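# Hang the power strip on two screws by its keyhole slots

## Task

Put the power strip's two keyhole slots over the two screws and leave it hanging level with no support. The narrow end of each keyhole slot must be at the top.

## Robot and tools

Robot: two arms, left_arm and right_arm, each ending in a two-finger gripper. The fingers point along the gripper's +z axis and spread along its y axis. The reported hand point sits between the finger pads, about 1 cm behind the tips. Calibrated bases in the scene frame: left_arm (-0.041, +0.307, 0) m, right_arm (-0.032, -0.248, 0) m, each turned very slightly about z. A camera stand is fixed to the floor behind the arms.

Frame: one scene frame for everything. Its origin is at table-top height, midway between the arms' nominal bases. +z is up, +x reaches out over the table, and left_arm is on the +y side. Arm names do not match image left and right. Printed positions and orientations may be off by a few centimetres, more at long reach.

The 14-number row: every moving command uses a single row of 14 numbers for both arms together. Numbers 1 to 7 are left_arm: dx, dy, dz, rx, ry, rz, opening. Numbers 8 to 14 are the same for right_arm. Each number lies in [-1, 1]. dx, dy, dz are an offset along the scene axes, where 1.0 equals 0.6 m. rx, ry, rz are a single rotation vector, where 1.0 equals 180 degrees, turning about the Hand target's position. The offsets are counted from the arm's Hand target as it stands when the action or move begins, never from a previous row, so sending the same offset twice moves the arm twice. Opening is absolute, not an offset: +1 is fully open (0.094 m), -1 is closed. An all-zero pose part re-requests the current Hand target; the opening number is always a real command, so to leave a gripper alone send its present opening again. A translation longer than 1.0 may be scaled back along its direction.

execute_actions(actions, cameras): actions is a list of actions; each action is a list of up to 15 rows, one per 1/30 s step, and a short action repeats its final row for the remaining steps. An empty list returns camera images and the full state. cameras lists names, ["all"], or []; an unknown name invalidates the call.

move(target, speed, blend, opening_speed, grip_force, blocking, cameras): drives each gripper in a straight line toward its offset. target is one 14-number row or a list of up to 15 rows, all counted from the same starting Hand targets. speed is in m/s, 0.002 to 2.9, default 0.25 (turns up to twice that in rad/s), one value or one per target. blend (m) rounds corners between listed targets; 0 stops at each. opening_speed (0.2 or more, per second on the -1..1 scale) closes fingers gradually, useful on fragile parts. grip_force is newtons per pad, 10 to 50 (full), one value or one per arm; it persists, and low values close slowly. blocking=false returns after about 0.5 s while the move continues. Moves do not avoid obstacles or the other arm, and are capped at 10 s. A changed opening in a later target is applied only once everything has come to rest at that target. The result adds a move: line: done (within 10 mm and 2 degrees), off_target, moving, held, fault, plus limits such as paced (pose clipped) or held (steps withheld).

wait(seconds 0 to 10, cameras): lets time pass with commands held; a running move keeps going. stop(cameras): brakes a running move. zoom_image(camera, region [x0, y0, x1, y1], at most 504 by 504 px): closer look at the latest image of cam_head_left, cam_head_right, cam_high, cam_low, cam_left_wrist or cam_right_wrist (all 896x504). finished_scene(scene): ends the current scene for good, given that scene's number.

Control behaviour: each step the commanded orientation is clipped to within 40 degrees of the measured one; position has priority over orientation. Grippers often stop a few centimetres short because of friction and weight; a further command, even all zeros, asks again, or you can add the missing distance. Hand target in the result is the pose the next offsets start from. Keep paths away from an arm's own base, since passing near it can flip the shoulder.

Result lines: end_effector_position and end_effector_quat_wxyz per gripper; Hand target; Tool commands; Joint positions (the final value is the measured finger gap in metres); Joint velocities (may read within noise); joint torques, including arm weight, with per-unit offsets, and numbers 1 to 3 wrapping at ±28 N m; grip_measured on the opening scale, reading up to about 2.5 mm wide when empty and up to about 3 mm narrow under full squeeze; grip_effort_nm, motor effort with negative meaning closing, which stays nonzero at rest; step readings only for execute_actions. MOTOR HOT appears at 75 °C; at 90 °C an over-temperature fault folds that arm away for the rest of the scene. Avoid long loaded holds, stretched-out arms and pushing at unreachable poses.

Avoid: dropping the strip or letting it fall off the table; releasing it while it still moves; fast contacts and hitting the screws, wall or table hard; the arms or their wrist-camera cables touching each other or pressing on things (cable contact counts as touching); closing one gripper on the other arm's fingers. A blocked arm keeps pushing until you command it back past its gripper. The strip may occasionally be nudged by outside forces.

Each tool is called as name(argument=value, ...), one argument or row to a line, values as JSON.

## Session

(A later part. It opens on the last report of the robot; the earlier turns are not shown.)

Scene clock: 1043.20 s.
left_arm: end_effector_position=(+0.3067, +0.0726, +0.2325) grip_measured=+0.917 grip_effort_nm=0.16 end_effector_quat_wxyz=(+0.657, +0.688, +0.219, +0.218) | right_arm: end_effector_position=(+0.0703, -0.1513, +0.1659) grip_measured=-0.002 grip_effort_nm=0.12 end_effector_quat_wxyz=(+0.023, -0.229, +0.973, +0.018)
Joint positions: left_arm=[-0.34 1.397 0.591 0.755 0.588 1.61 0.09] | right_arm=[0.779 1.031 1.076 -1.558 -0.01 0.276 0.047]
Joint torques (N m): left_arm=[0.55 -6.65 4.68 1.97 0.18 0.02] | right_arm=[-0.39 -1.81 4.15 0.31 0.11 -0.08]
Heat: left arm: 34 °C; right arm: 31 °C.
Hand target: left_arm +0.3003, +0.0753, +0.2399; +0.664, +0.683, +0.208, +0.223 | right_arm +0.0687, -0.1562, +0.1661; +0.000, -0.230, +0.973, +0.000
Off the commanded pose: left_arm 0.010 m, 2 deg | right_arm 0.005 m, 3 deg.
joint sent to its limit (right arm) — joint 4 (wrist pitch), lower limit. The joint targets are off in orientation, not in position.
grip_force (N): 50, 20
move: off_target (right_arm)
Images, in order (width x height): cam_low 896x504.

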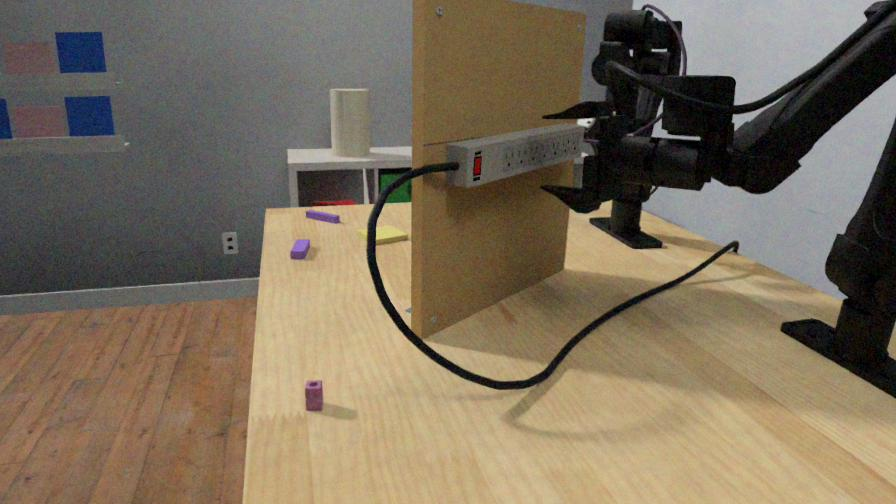

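move(
  target=[-0.0558,0.083,0,0,0,0,0.92, 0,0,0,0,0,0,0.0],
  speed=0.06,
  cameras=["cam_low", "cam_high"],
)

zoom_image(
  camera="cam_low",
  region=[400, 90, 620, 220],
)

zoom_image(
  camera="cam_high",
  region=[330, 190, 530, 300],
)

Scene clock: 1055.13 s.
left_arm: end_effector_position=(+0.2732, +0.1239, +0.2439) grip_measured=+0.917 grip_effort_nm=0.17 end_effector_quat_wxyz=(+0.666, +0.679, +0.208, +0.229) | right_arm: end_effector_position=(+0.0703, -0.1513, +0.1659) grip_measured=-0.002 grip_effort_nm=0.12 end_effector_quat_wxyz=(+0.023, -0.229, +0.973, +0.018)
Joint positions: left_arm=[-0.167 1.169 0.454 0.704 0.761 1.613 0.09] | right_arm=[0.779 1.031 1.076 -1.558 -0.01 0.276 0.047]
Joint torques (N m): left_arm=[0.55 -4.4 4.75 1.53 0.17 0.04] | right_arm=[-0.43 -1.84 4.12 0.32 0.1 -0.09]
Heat: left arm: 34 °C; right arm: 31 °C.
Hand target: left_arm +0.2668, +0.1251, +0.2399; +0.664, +0.683, +0.208, +0.223 | right_arm +0.0687, -0.1562, +0.1661; +0.000, -0.230, +0.973, +0.000
Off the commanded pose: left_arm 0.008 m, 1 deg | right_arm 0.005 m, 3 deg.
joint sent to its limit (right arm) — joint 4 (wrist pitch), lower limit. The joint targets are off in orientation, not in position.
grip_force (N): 50, 20
move: off_target (right_arm)
Images, in order (width x height): cam_high 896x504, cam_low 896x504.

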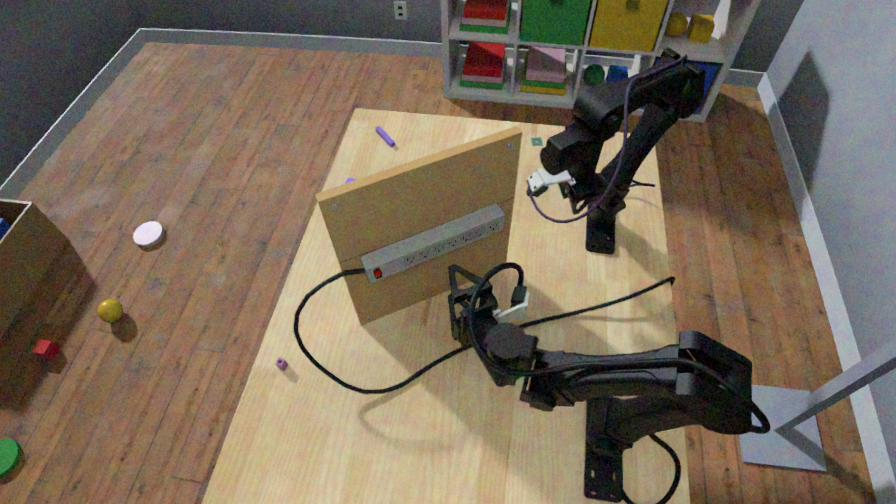

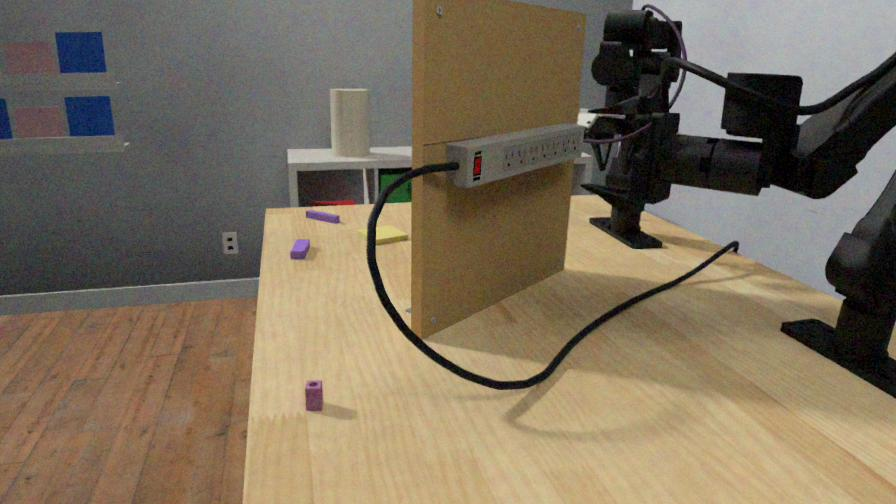

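Scaled by 2.291 from the camera's 896x504 image, which has a finer 1280x720 frame.

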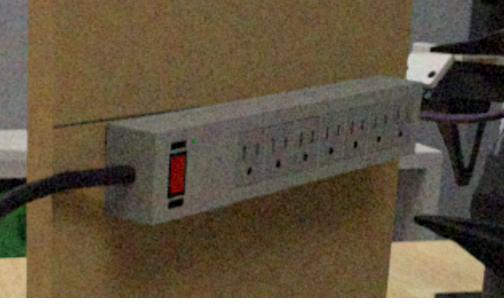

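Scaled by 2.520 from the camera's 896x504 image, which has a finer 1280x720 frame.

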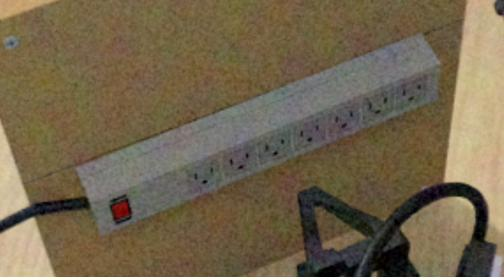

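zoom_image(
  camera="cam_high",
  region=[440, 180, 540, 245],
)

zoom_image(
  camera="cam_low",
  region=[405, 125, 505, 195],
)

zoom_image(
  camera="cam_low",
  region=[500, 110, 600, 180],
)

zoom_image(
  camera="cam_high",
  region=[330, 235, 430, 300],
)

Scaled by 5.040 from the camera's 896x504 image, which has a finer 1280x720 frame.

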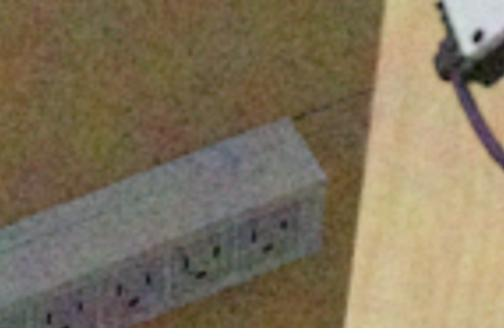

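Scaled by 5.040 from the camera's 896x504 image, which has a finer 1280x720 frame.

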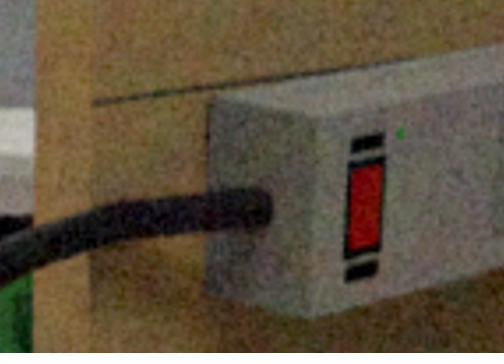

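Scaled by 5.040 from the camera's 896x504 image, which has a finer 1280x720 frame.

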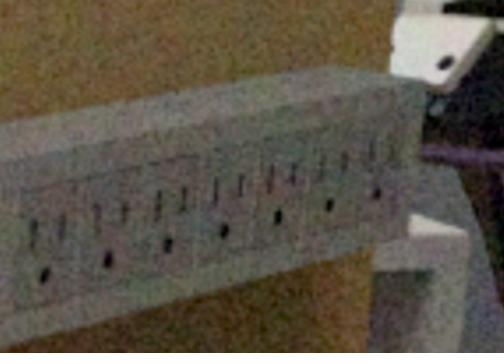

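Scaled by 5.040 from the camera's 896x504 image, which has a finer 1280x720 frame.

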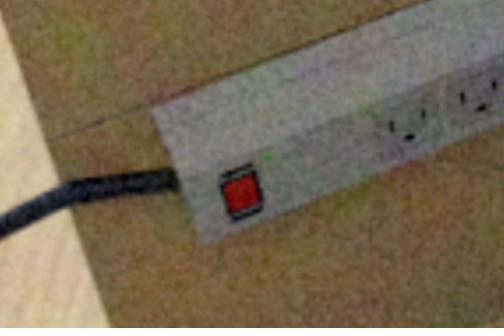

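wait(
  seconds=3,
  cameras=["cam_low", "cam_high"],
)

zoom_image(
  camera="cam_high",
  region=[440, 180, 540, 245],
)

zoom_image(
  camera="cam_low",
  region=[405, 125, 505, 195],
)

zoom_image(
  camera="cam_low",
  region=[500, 110, 600, 180],
)

zoom_image(
  camera="cam_high",
  region=[330, 235, 430, 300],
)

Scene clock: 1061.43 s.
left_arm: end_effector_position=(+0.2731, +0.1239, +0.2438) grip_measured=+0.917 grip_effort_nm=0.17 end_effector_quat_wxyz=(+0.666, +0.679, +0.208, +0.229) | right_arm: end_effector_position=(+0.0703, -0.1513, +0.1659) grip_measured=-0.002 grip_effort_nm=0.12 end_effector_quat_wxyz=(+0.023, -0.229, +0.973, +0.018)
Joint positions: left_arm=[-0.167 1.169 0.454 0.704 0.761 1.613 0.09] | right_arm=[0.779 1.031 1.076 -1.558 -0.01 0.276 0.047]
Joint torques (N m): left_arm=[0.53 -4.36 4.74 1.52 0.16 0.03] | right_arm=[-0.38 -1.78 4.1 0.34 0.11 -0.09]
Heat: left arm: 34 °C; right arm: 31 °C.
Hand target: left_arm +0.2669, +0.1252, +0.2399; +0.664, +0.683, +0.208, +0.223 | right_arm +0.0687, -0.1562, +0.1661; +0.000, -0.230, +0.973, +0.000
Tool commands: left_gripper/opening=+0.92 right_gripper/opening=+0.0
Off the commanded pose: left_arm 0.008 m, 1 deg | right_arm 0.005 m, 3 deg.
grip_force (N): 50, 20
wait: 3.00 s; at rest from the start
Images, in order (width x height): cam_high 896x504, cam_low 896x504.

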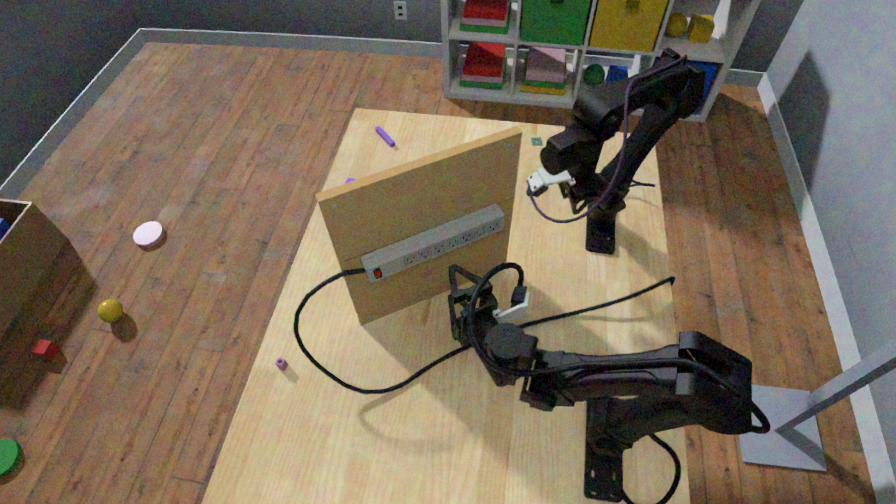

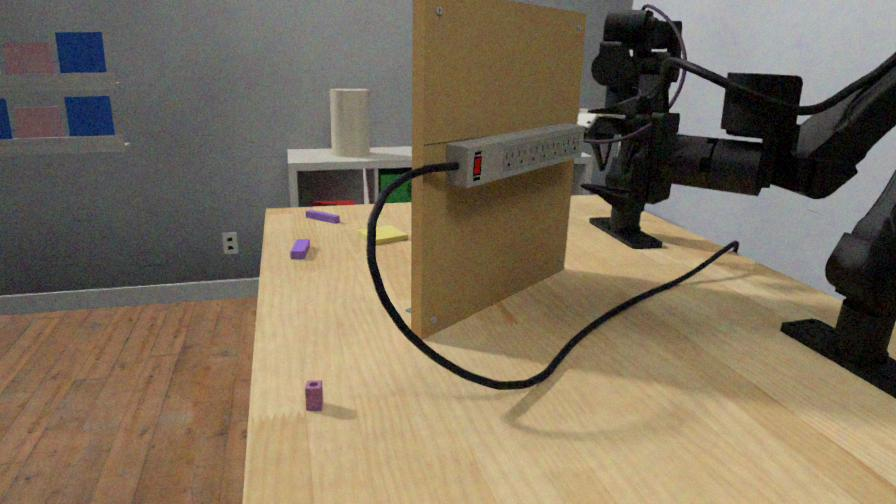

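Scaled by 5.040 from the camera's 896x504 image, which has a finer 1280x720 frame.

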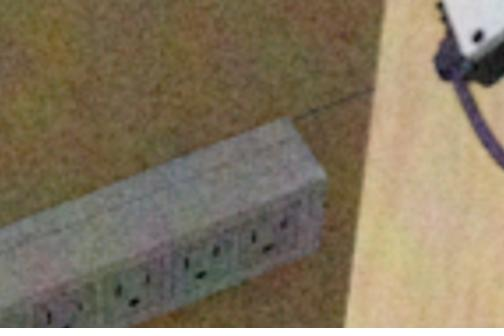

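Scaled by 5.040 from the camera's 896x504 image, which has a finer 1280x720 frame.

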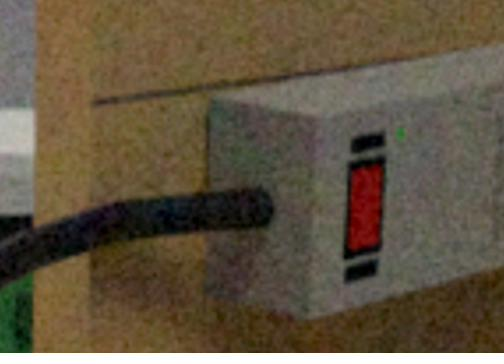

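Scaled by 5.040 from the camera's 896x504 image, which has a finer 1280x720 frame.

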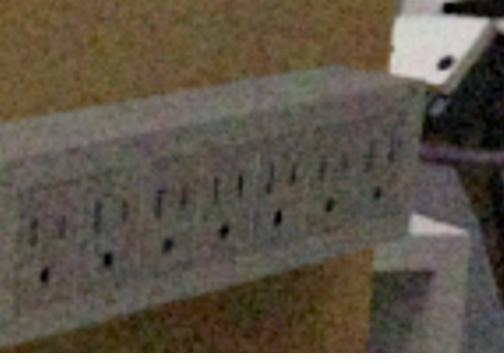

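Scaled by 5.040 from the camera's 896x504 image, which has a finer 1280x720 frame.

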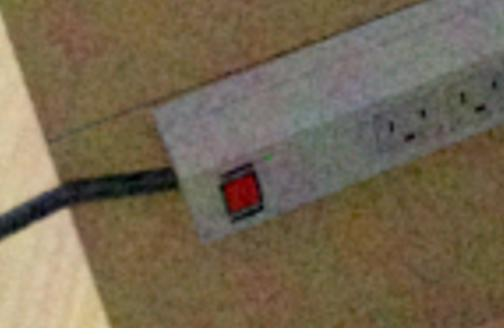

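move(
  target=[-0.1038,-0.0698,0.1083,0,0,0,-0.9, 0,0,0,0,0,0,0.0],
  speed=0.12,
  cameras=["cam_low", "cam_high"],
)

zoom_image(
  camera="cam_high",
  region=[440, 180, 540, 245],
)

zoom_image(
  camera="cam_low",
  region=[405, 125, 505, 195],
)

Scene clock: 1080.43 s.
left_arm: end_effector_position=(+0.2069, +0.0838, +0.2926) grip_measured=-0.897 grip_effort_nm=-0.16 end_effector_quat_wxyz=(+0.659, +0.688, +0.211, +0.221) | right_arm: end_effector_position=(+0.0703, -0.1513, +0.1659) grip_measured=-0.002 grip_effort_nm=0.12 end_effector_quat_wxyz=(+0.023, -0.229, +0.973, +0.018)
Joint positions: left_arm=[-0.482 0.82 0.54 0.242 0.454 1.613 0.005] | right_arm=[0.779 1.031 1.076 -1.558 -0.01 0.276 0.047]
Joint torques (N m): left_arm=[-0.5 -1.47 8.61 1.65 -0.04 -0.04] | right_arm=[-0.35 -1.83 4.11 0.32 0.11 -0.06]
Heat: left arm: 34 °C; right arm: 31 °C.
Hand target: left_arm +0.2046, +0.0833, +0.3050; +0.664, +0.683, +0.208, +0.223 | right_arm +0.0687, -0.1562, +0.1661; +0.000, -0.230, +0.973, +0.000
Off the commanded pose: left_arm 0.012 m, 1 deg | right_arm 0.005 m, 3 deg.
joint sent to its limit (right arm) — joint 4 (wrist pitch), lower limit. The joint targets are off in orientation, not in position.
grip_force (N): 50, 20
move: off_target (left_arm, right_arm)
Images, in order (width x height): cam_high 896x504, cam_low 896x504.

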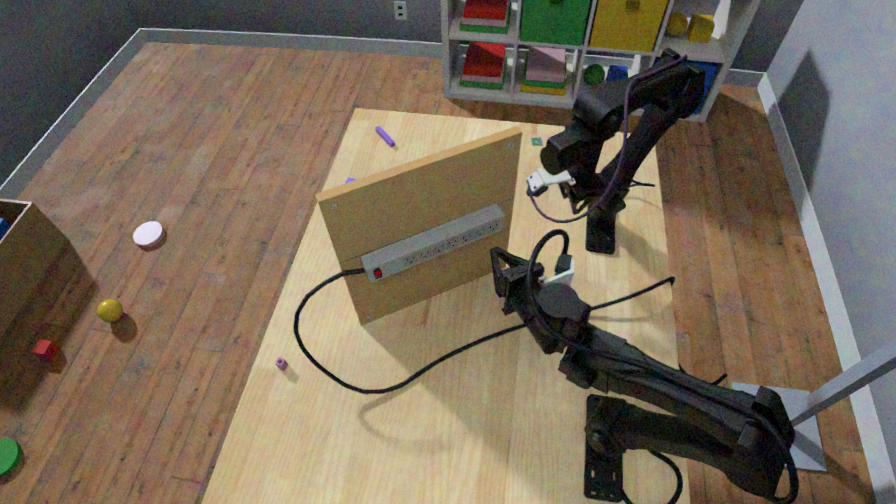

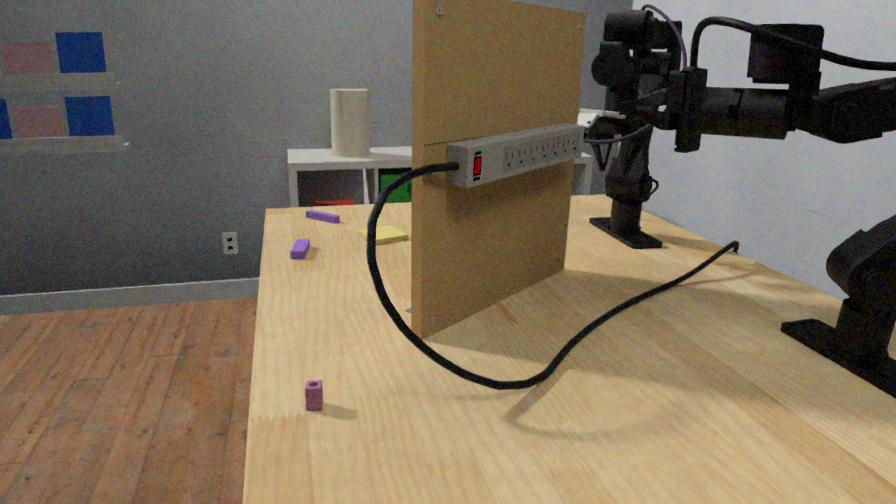

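Scaled by 5.040 from the camera's 896x504 image, which has a finer 1280x720 frame.

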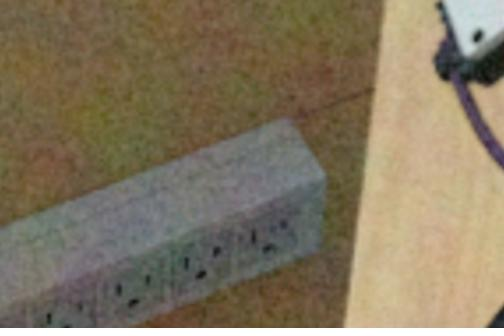

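Scaled by 5.040 from the camera's 896x504 image, which has a finer 1280x720 frame.

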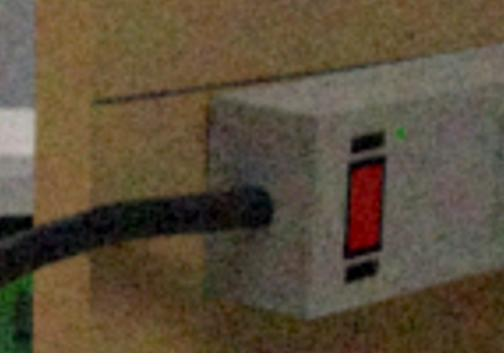

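move(
  target=[0.088,-0.1314,0,0,0,0,-0.9, 0,0,0,0,0,0,0.0],
  speed=0.07,
  cameras=["cam_low", "cam_high", "cam_left_wrist"],
)

Scene clock: 1083.73 s.
left_arm: end_effector_position=(+0.2542, +0.0093, +0.2916) grip_measured=-0.897 grip_effort_nm=-0.16 end_effector_quat_wxyz=(+0.654, +0.693, +0.211, +0.219) | right_arm: end_effector_position=(+0.0703, -0.1513, +0.1659) grip_measured=-0.002 grip_effort_nm=0.12 end_effector_quat_wxyz=(+0.023, -0.229, +0.973, +0.018)
Joint positions: left_arm=[-0.659 1.216 0.728 0.437 0.279 1.613 0.005] | right_arm=[0.779 1.031 1.076 -1.558 -0.01 0.276 0.047]
Joint torques (N m): left_arm=[-0.51 -2.45 8.73 2.06 -0.06 -0.08] | right_arm=[-0.38 -1.78 4.08 0.31 0.13 -0.09]
Heat: left arm: 35 °C; right arm: 31 °C.
Hand target: left_arm +0.2573, +0.0044, +0.3049; +0.664, +0.683, +0.208, +0.223 | right_arm +0.0687, -0.1562, +0.1661; +0.000, -0.230, +0.973, +0.000
Off the commanded pose: left_arm 0.015 m, 2 deg | right_arm 0.005 m, 3 deg.
joint sent to its limit (right arm) — joint 4 (wrist pitch), lower limit. The joint targets are off in orientation, not in position.
grip_force (N): 50, 20
move: off_target (left_arm, right_arm)
Images, in order (width x height): cam_high 896x504, cam_low 896x504, cam_left_wrist 896x504.

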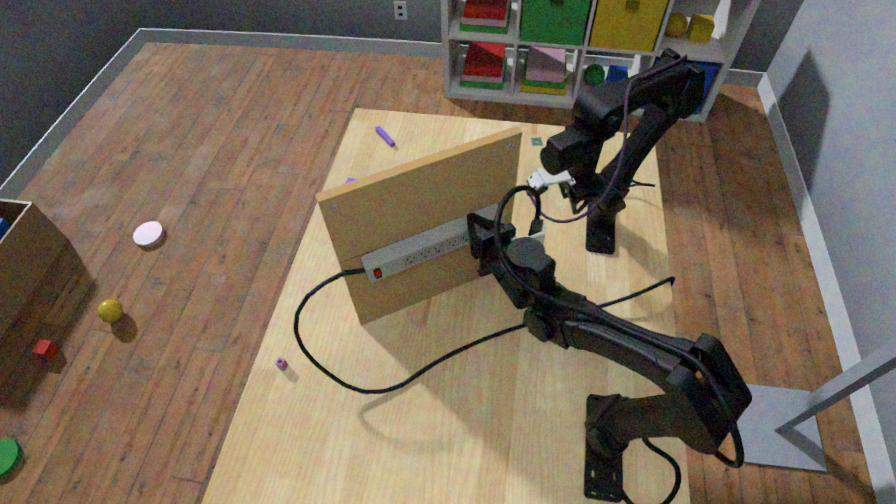

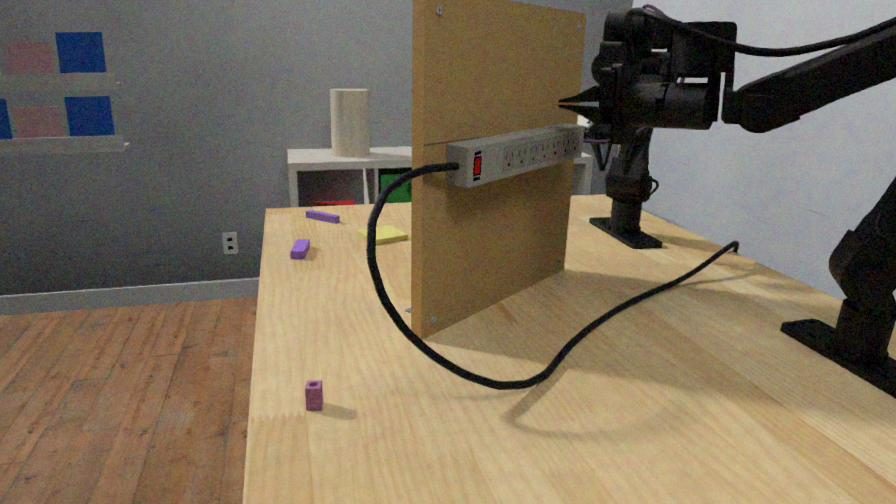

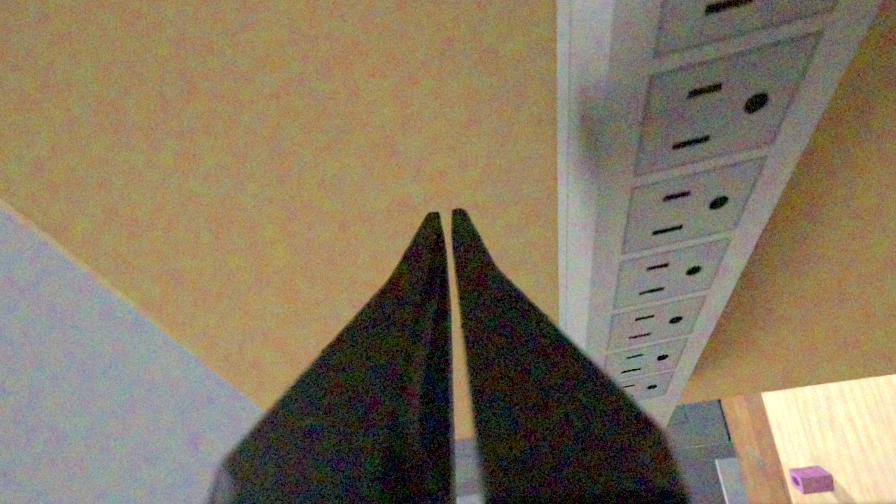

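move(
  target=[0,0,-0.0583,0,0,0,-0.9, 0,0,0,0,0,0,0.0],
  speed=0.05,
  cameras=["cam_low"],
)

zoom_image(
  camera="cam_low",
  region=[420, 80, 640, 220],
)

Scene clock: 1087.57 s.
left_arm: end_effector_position=(+0.2579, +0.0064, +0.2788) grip_measured=-0.897 grip_effort_nm=-0.16 end_effector_quat_wxyz=(+0.667, +0.680, +0.203, +0.228) | right_arm: end_effector_position=(+0.0703, -0.1513, +0.1659) grip_measured=-0.002 grip_effort_nm=0.12 end_effector_quat_wxyz=(+0.023, -0.229, +0.973, +0.018)
Joint positions: left_arm=[-0.659 1.269 0.664 0.598 0.279 1.613 0.005] | right_arm=[0.779 1.031 1.076 -1.558 -0.01 0.276 0.047]
Joint torques (N m): left_arm=[-0.54 -2.78 5.23 2.07 -0.08 -0.08] | right_arm=[-0.4 -1.81 4.14 0.3 0.11 -0.07]
Heat: left arm: 35 °C; right arm: 31 °C.
Hand target: left_arm +0.2573, +0.0044, +0.2698; +0.664, +0.683, +0.208, +0.223 | right_arm +0.0687, -0.1562, +0.1661; +0.000, -0.230, +0.973, +0.000
Off the commanded pose: left_arm 0.009 m, 1 deg | right_arm 0.005 m, 3 deg.
joint sent to its limit (right arm) — joint 4 (wrist pitch), lower limit. The joint targets are off in orientation, not in position.
grip_force (N): 50, 20
move: off_target (right_arm)
Images, in order (width x height): cam_low 896x504.

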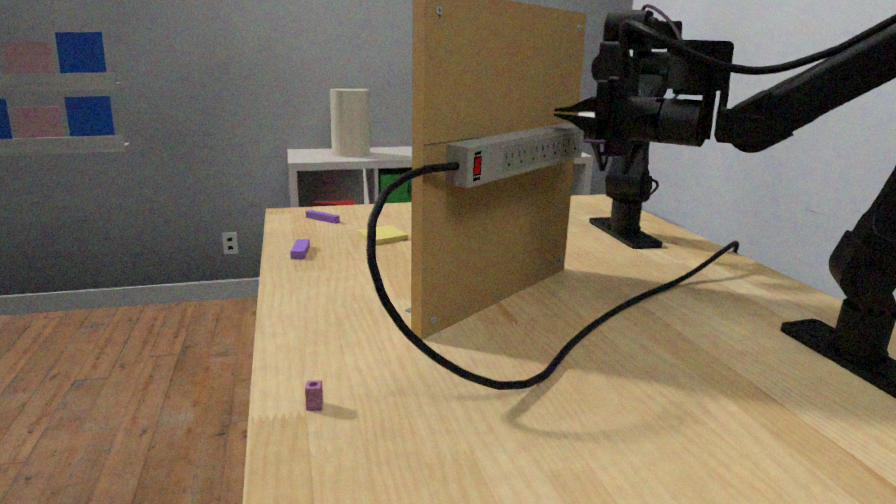

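Scaled by 2.291 from the camera's 896x504 image, which has a finer 1280x720 frame.

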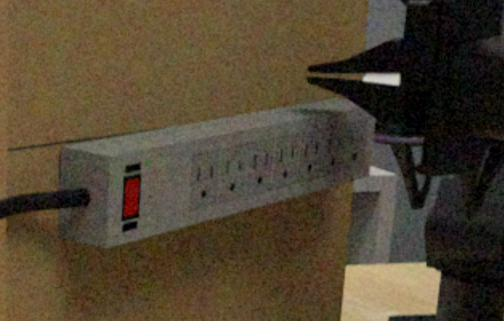

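move(
  target=[0,0,-0.025,0,0,0,-0.9, 0,0,0,0,0,0,0.0],
  speed=0.03,
  cameras=["cam_low"],
)

zoom_image(
  camera="cam_low",
  region=[420, 80, 640, 220],
)

Scene clock: 1090.17 s.
left_arm: end_effector_position=(+0.2582, +0.0062, +0.2645) grip_measured=-0.897 grip_effort_nm=-0.16 end_effector_quat_wxyz=(+0.667, +0.679, +0.202, +0.229) | right_arm: end_effector_position=(+0.0703, -0.1513, +0.1659) grip_measured=-0.002 grip_effort_nm=0.12 end_effector_quat_wxyz=(+0.023, -0.229, +0.973, +0.018)
Joint positions: left_arm=[-0.659 1.299 0.621 0.673 0.279 1.613 0.005] | right_arm=[0.779 1.031 1.076 -1.558 -0.01 0.276 0.047]
Joint torques (N m): left_arm=[-0.54 -2.82 5.04 2.07 -0.08 -0.07] | right_arm=[-0.39 -1.84 4.11 0.32 0.11 -0.09]
Heat: left arm: 35 °C; right arm: 31 °C.
Hand target: left_arm +0.2573, +0.0044, +0.2549; +0.664, +0.683, +0.207, +0.223 | right_arm +0.0687, -0.1562, +0.1661; +0.000, -0.230, +0.973, +0.000
Off the commanded pose: left_arm 0.010 m, 1 deg | right_arm 0.005 m, 3 deg.
joint sent to its limit (right arm) — joint 4 (wrist pitch), lower limit. The joint targets are off in orientation, not in position.
grip_force (N): 50, 20
move: off_target (right_arm)
Images, in order (width x height): cam_low 896x504.

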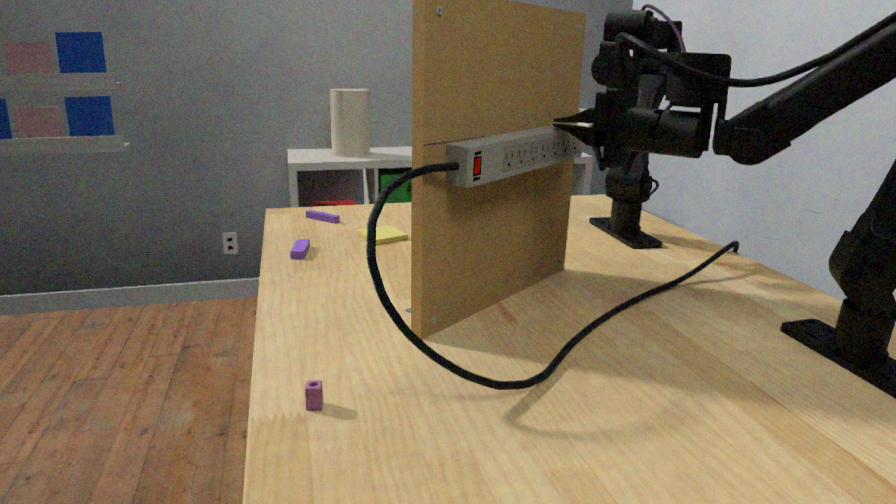

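Scaled by 2.291 from the camera's 896x504 image, which has a finer 1280x720 frame.

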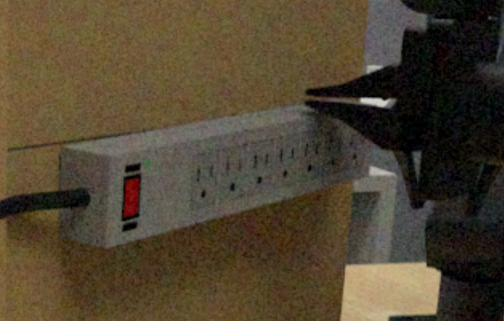

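move(
  target=[0,0,-0.0167,0,0,0,-0.9, 0,0,0,0,0,0,0.0],
  speed=0.03,
  cameras=["cam_low", "cam_high"],
)

zoom_image(
  camera="cam_low",
  region=[405, 125, 505, 195],
)

zoom_image(
  camera="cam_high",
  region=[440, 180, 540, 245],
)

Scene clock: 1092.00 s.
left_arm: end_effector_position=(+0.2583, +0.0062, +0.2580) grip_measured=-0.897 grip_effort_nm=-0.16 end_effector_quat_wxyz=(+0.670, +0.676, +0.201, +0.231) | right_arm: end_effector_position=(+0.0703, -0.1513, +0.1659) grip_measured=-0.002 grip_effort_nm=0.12 end_effector_quat_wxyz=(+0.023, -0.229, +0.973, +0.018)
Joint positions: left_arm=[-0.659 1.32 0.595 0.73 0.278 1.613 0.005] | right_arm=[0.779 1.031 1.076 -1.558 -0.01 0.276 0.047]
Joint torques (N m): left_arm=[-0.54 -2.69 4.79 2.01 -0.09 -0.09] | right_arm=[-0.36 -1.78 4.11 0.31 0.1 -0.09]
Heat: left arm: 34 °C; right arm: 31 °C.
Hand target: left_arm +0.2574, +0.0045, +0.2450; +0.664, +0.683, +0.208, +0.223 | right_arm +0.0687, -0.1562, +0.1661; +0.000, -0.230, +0.973, +0.000
Off the commanded pose: left_arm 0.013 m, 2 deg | right_arm 0.005 m, 3 deg.
joint sent to its limit (right arm) — joint 4 (wrist pitch), lower limit. The joint targets are off in orientation, not in position.
grip_force (N): 50, 20
move: off_target (left_arm, right_arm)
Images, in order (width x height): cam_high 896x504, cam_low 896x504.

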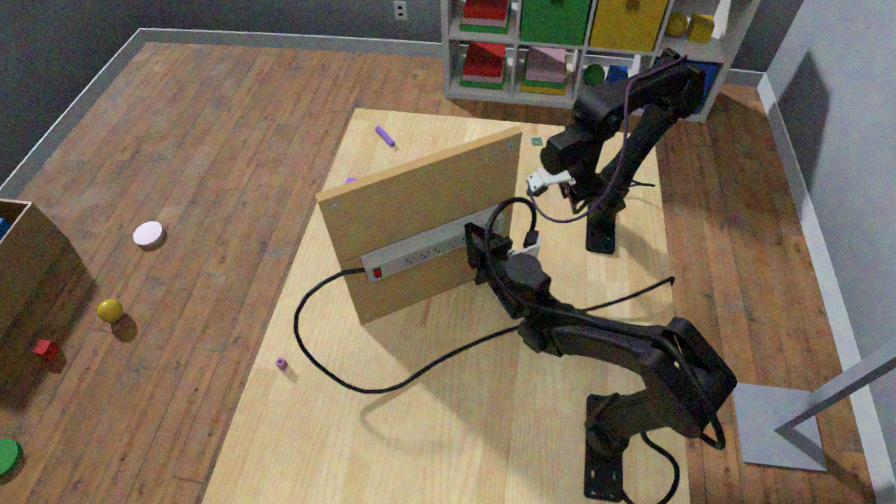

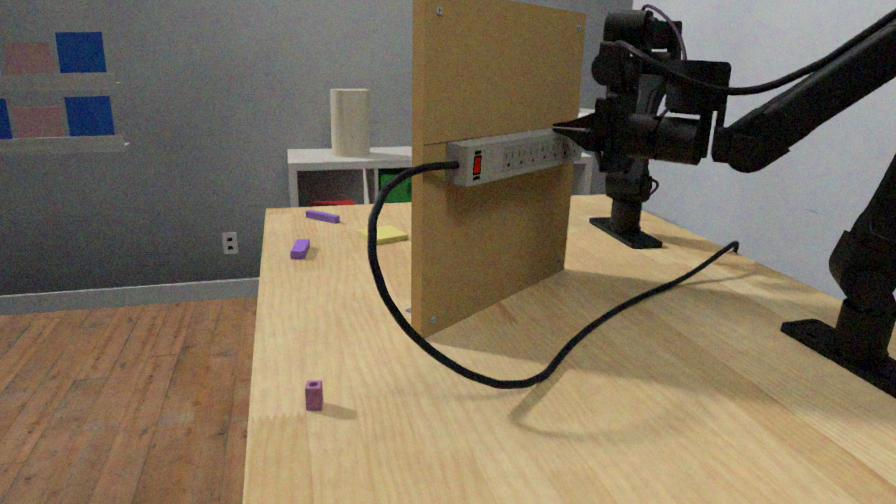

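Scaled by 5.040 from the camera's 896x504 image, which has a finer 1280x720 frame.

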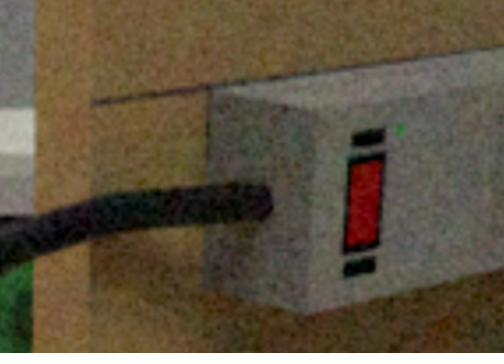

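Scaled by 5.040 from the camera's 896x504 image, which has a finer 1280x720 frame.

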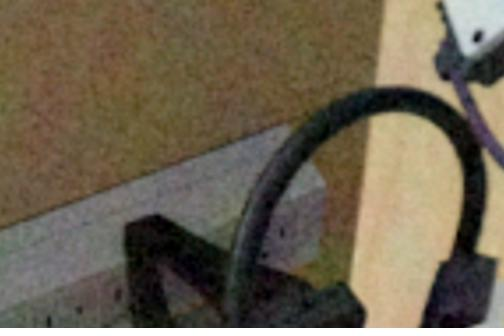

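move(
  target=[0,0,-0.0167,0,0,0,-0.9, 0,0,0,0,0,0,0.0],
  speed=0.03,
  cameras=["cam_low", "cam_high"],
)

zoom_image(
  camera="cam_low",
  region=[405, 125, 505, 195],
)

zoom_image(
  camera="cam_high",
  region=[440, 180, 540, 245],
)

Scene clock: 1094.33 s.
left_arm: end_effector_position=(+0.2581, +0.0064, +0.2567) grip_measured=-0.897 grip_effort_nm=-0.15 end_effector_quat_wxyz=(+0.679, +0.667, +0.195, +0.237) | right_arm: end_effector_position=(+0.0703, -0.1513, +0.1659) grip_measured=-0.002 grip_effort_nm=0.12 end_effector_quat_wxyz=(+0.023, -0.229, +0.973, +0.018)
Joint positions: left_arm=[-0.659 1.341 0.571 0.806 0.278 1.613 0.005] | right_arm=[0.779 1.031 1.076 -1.558 -0.01 0.276 0.047]
Joint torques (N m): left_arm=[-0.51 -2.41 4.41 1.77 -0.08 -0.08] | right_arm=[-0.39 -1.81 4.07 0.31 0.09 -0.09]
Heat: left arm: 34 °C; right arm: 31 °C.
Hand target: left_arm +0.2574, +0.0045, +0.2348; +0.664, +0.683, +0.208, +0.223 | right_arm +0.0687, -0.1562, +0.1661; +0.000, -0.230, +0.973, +0.000
Off the commanded pose: left_arm 0.022 m, 3 deg | right_arm 0.005 m, 3 deg.
joint sent to its limit (right arm) — joint 4 (wrist pitch), lower limit. The joint targets are off in orientation, not in position.
grip_force (N): 50, 20
move: off_target (left_arm, right_arm)
Images, in order (width x height): cam_high 896x504, cam_low 896x504.

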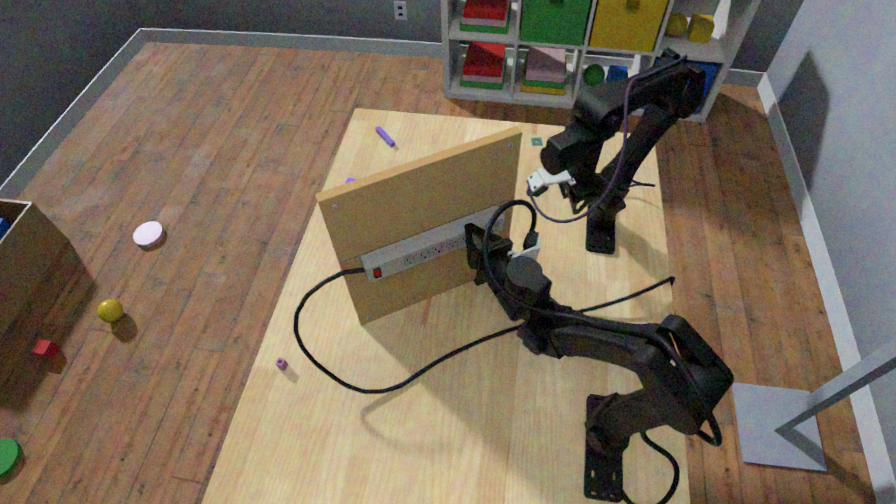

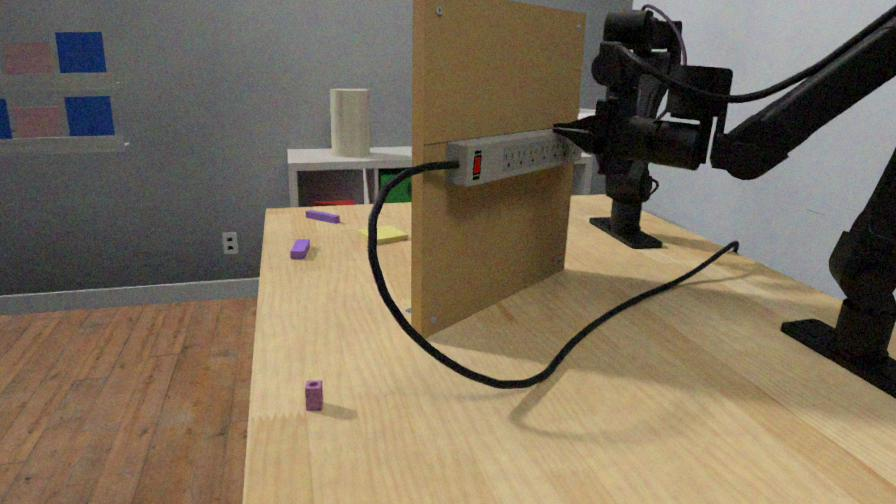

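Scaled by 5.040 from the camera's 896x504 image, which has a finer 1280x720 frame.

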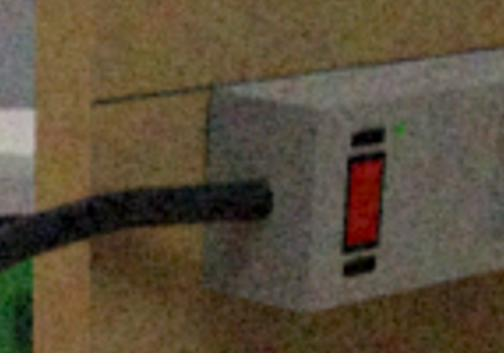

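Scaled by 5.040 from the camera's 896x504 image, which has a finer 1280x720 frame.

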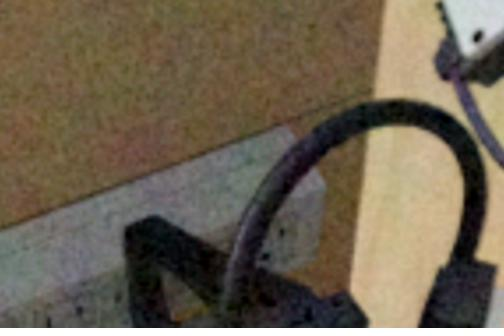

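move(
  target=[0,0,0.0667,0,0,0,-0.9, 0,0,0,0,0,0,0.0],
  speed=0.04,
  cameras=[],
)

move(
  target=[0,0,0.05,0,0,0,-0.9, 0,0,0,0,0,0,0.0],
  speed=0.05,
  cameras=["cam_low", "cam_high"],
)

zoom_image(
  camera="cam_low",
  region=[405, 125, 505, 195],
)

zoom_image(
  camera="cam_high",
  region=[440, 180, 540, 245],
)

Scene clock: 1097.27 s.
left_arm: end_effector_position=(+0.2593, +0.0054, +0.2571) grip_measured=-0.897 grip_effort_nm=-0.13 end_effector_quat_wxyz=(+0.655, +0.692, +0.211, +0.220) | right_arm: end_effector_position=(+0.0703, -0.1513, +0.1659) grip_measured=-0.002 grip_effort_nm=0.13 end_effector_quat_wxyz=(+0.023, -0.229, +0.973, +0.018)
Joint positions: left_arm=[-0.659 1.3 0.634 0.617 0.278 1.613 0.005] | right_arm=[0.779 1.031 1.076 -1.558 -0.01 0.276 0.047]
Joint torques (N m): left_arm=[-0.54 -6.04 8.17 1.66 -0.06 -0.08] | right_arm=[-0.38 -1.88 4.08 0.3 0.12 -0.08]
Heat: left arm: 34 °C; right arm: 31 °C.
Hand target: left_arm +0.2573, +0.0044, +0.2751; +0.664, +0.683, +0.207, +0.223 | right_arm +0.0687, -0.1562, +0.1661; +0.000, -0.230, +0.973, +0.000
Off the commanded pose: left_arm 0.018 m, 2 deg | right_arm 0.005 m, 3 deg.
joint sent to its limit (right arm) — joint 4 (wrist pitch), lower limit. The joint targets are off in orientation, not in position.
grip_force (N): 50, 20
move: off_target (left_arm, right_arm)
No camera images: "cameras" was empty.

Scene clock: 1098.57 s.
left_arm: end_effector_position=(+0.2605, +0.0045, +0.2841) grip_measured=-0.897 grip_effort_nm=-0.14 end_effector_quat_wxyz=(+0.652, +0.695, +0.213, +0.218) | right_arm: end_effector_position=(+0.0703, -0.1513, +0.1659) grip_measured=-0.002 grip_effort_nm=0.12 end_effector_quat_wxyz=(+0.023, -0.229, +0.973, +0.018)
Joint positions: left_arm=[-0.659 1.259 0.731 0.47 0.278 1.613 0.005] | right_arm=[0.779 1.031 1.076 -1.558 -0.01 0.276 0.047]
Joint torques (N m): left_arm=[-0.53 -5.87 8.49 1.75 -0.07 -0.09] | right_arm=[-0.43 -1.8 4.11 0.31 0.12 -0.06]
Heat: left arm: 35 °C; right arm: 31 °C.
Hand target: left_arm +0.2574, +0.0044, +0.3049; +0.664, +0.683, +0.208, +0.223 | right_arm +0.0687, -0.1562, +0.1661; +0.000, -0.230, +0.973, +0.000
Off the commanded pose: left_arm 0.021 m, 2 deg | right_arm 0.005 m, 3 deg.
joint sent to its limit (right arm) — joint 4 (wrist pitch), lower limit. The joint targets are off in orientation, not in position.
grip_force (N): 50, 20
move: off_target (left_arm, right_arm)
Images, in order (width x height): cam_high 896x504, cam_low 896x504.

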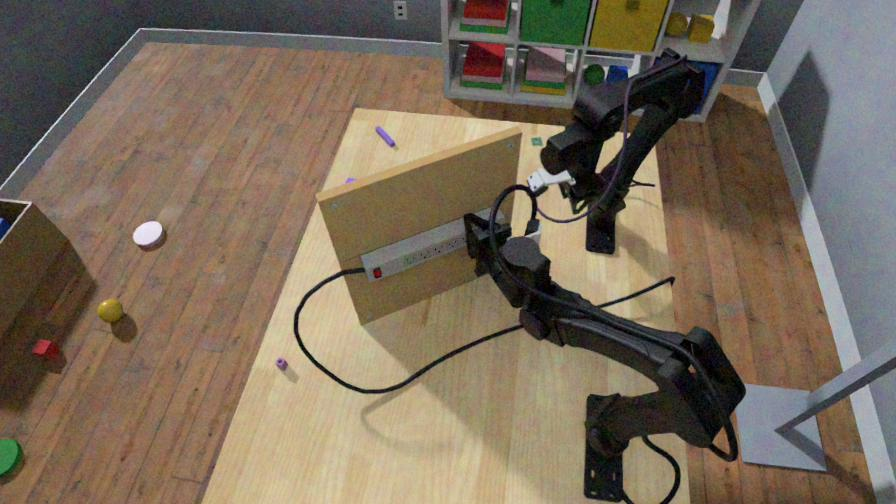

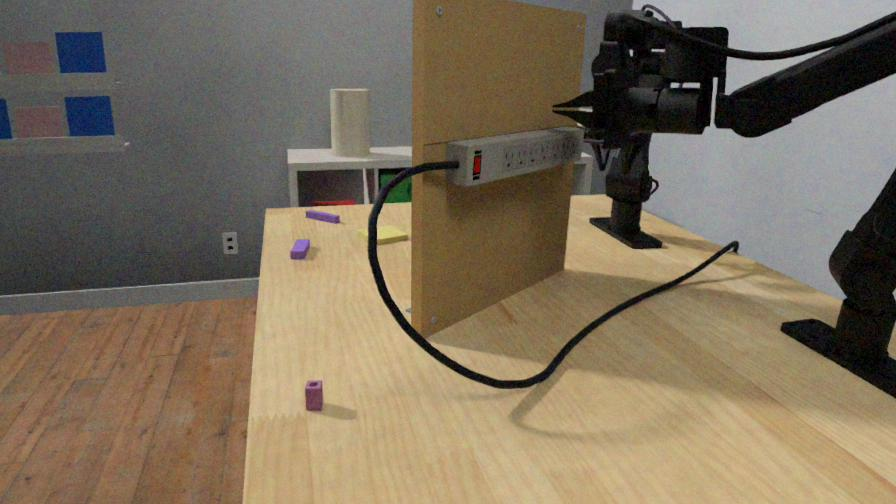

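Scaled by 5.040 from the camera's 896x504 image, which has a finer 1280x720 frame.

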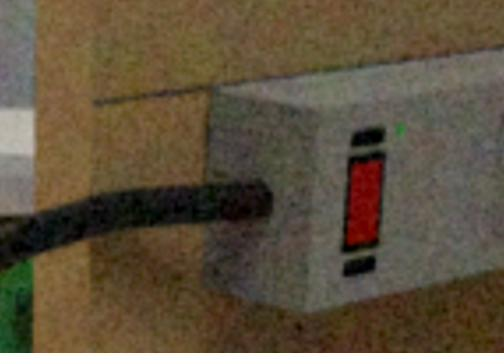

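Scaled by 5.040 from the camera's 896x504 image, which has a finer 1280x720 frame.

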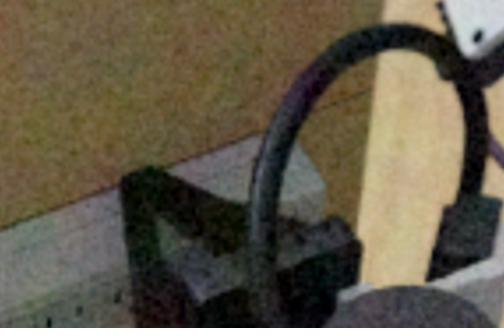

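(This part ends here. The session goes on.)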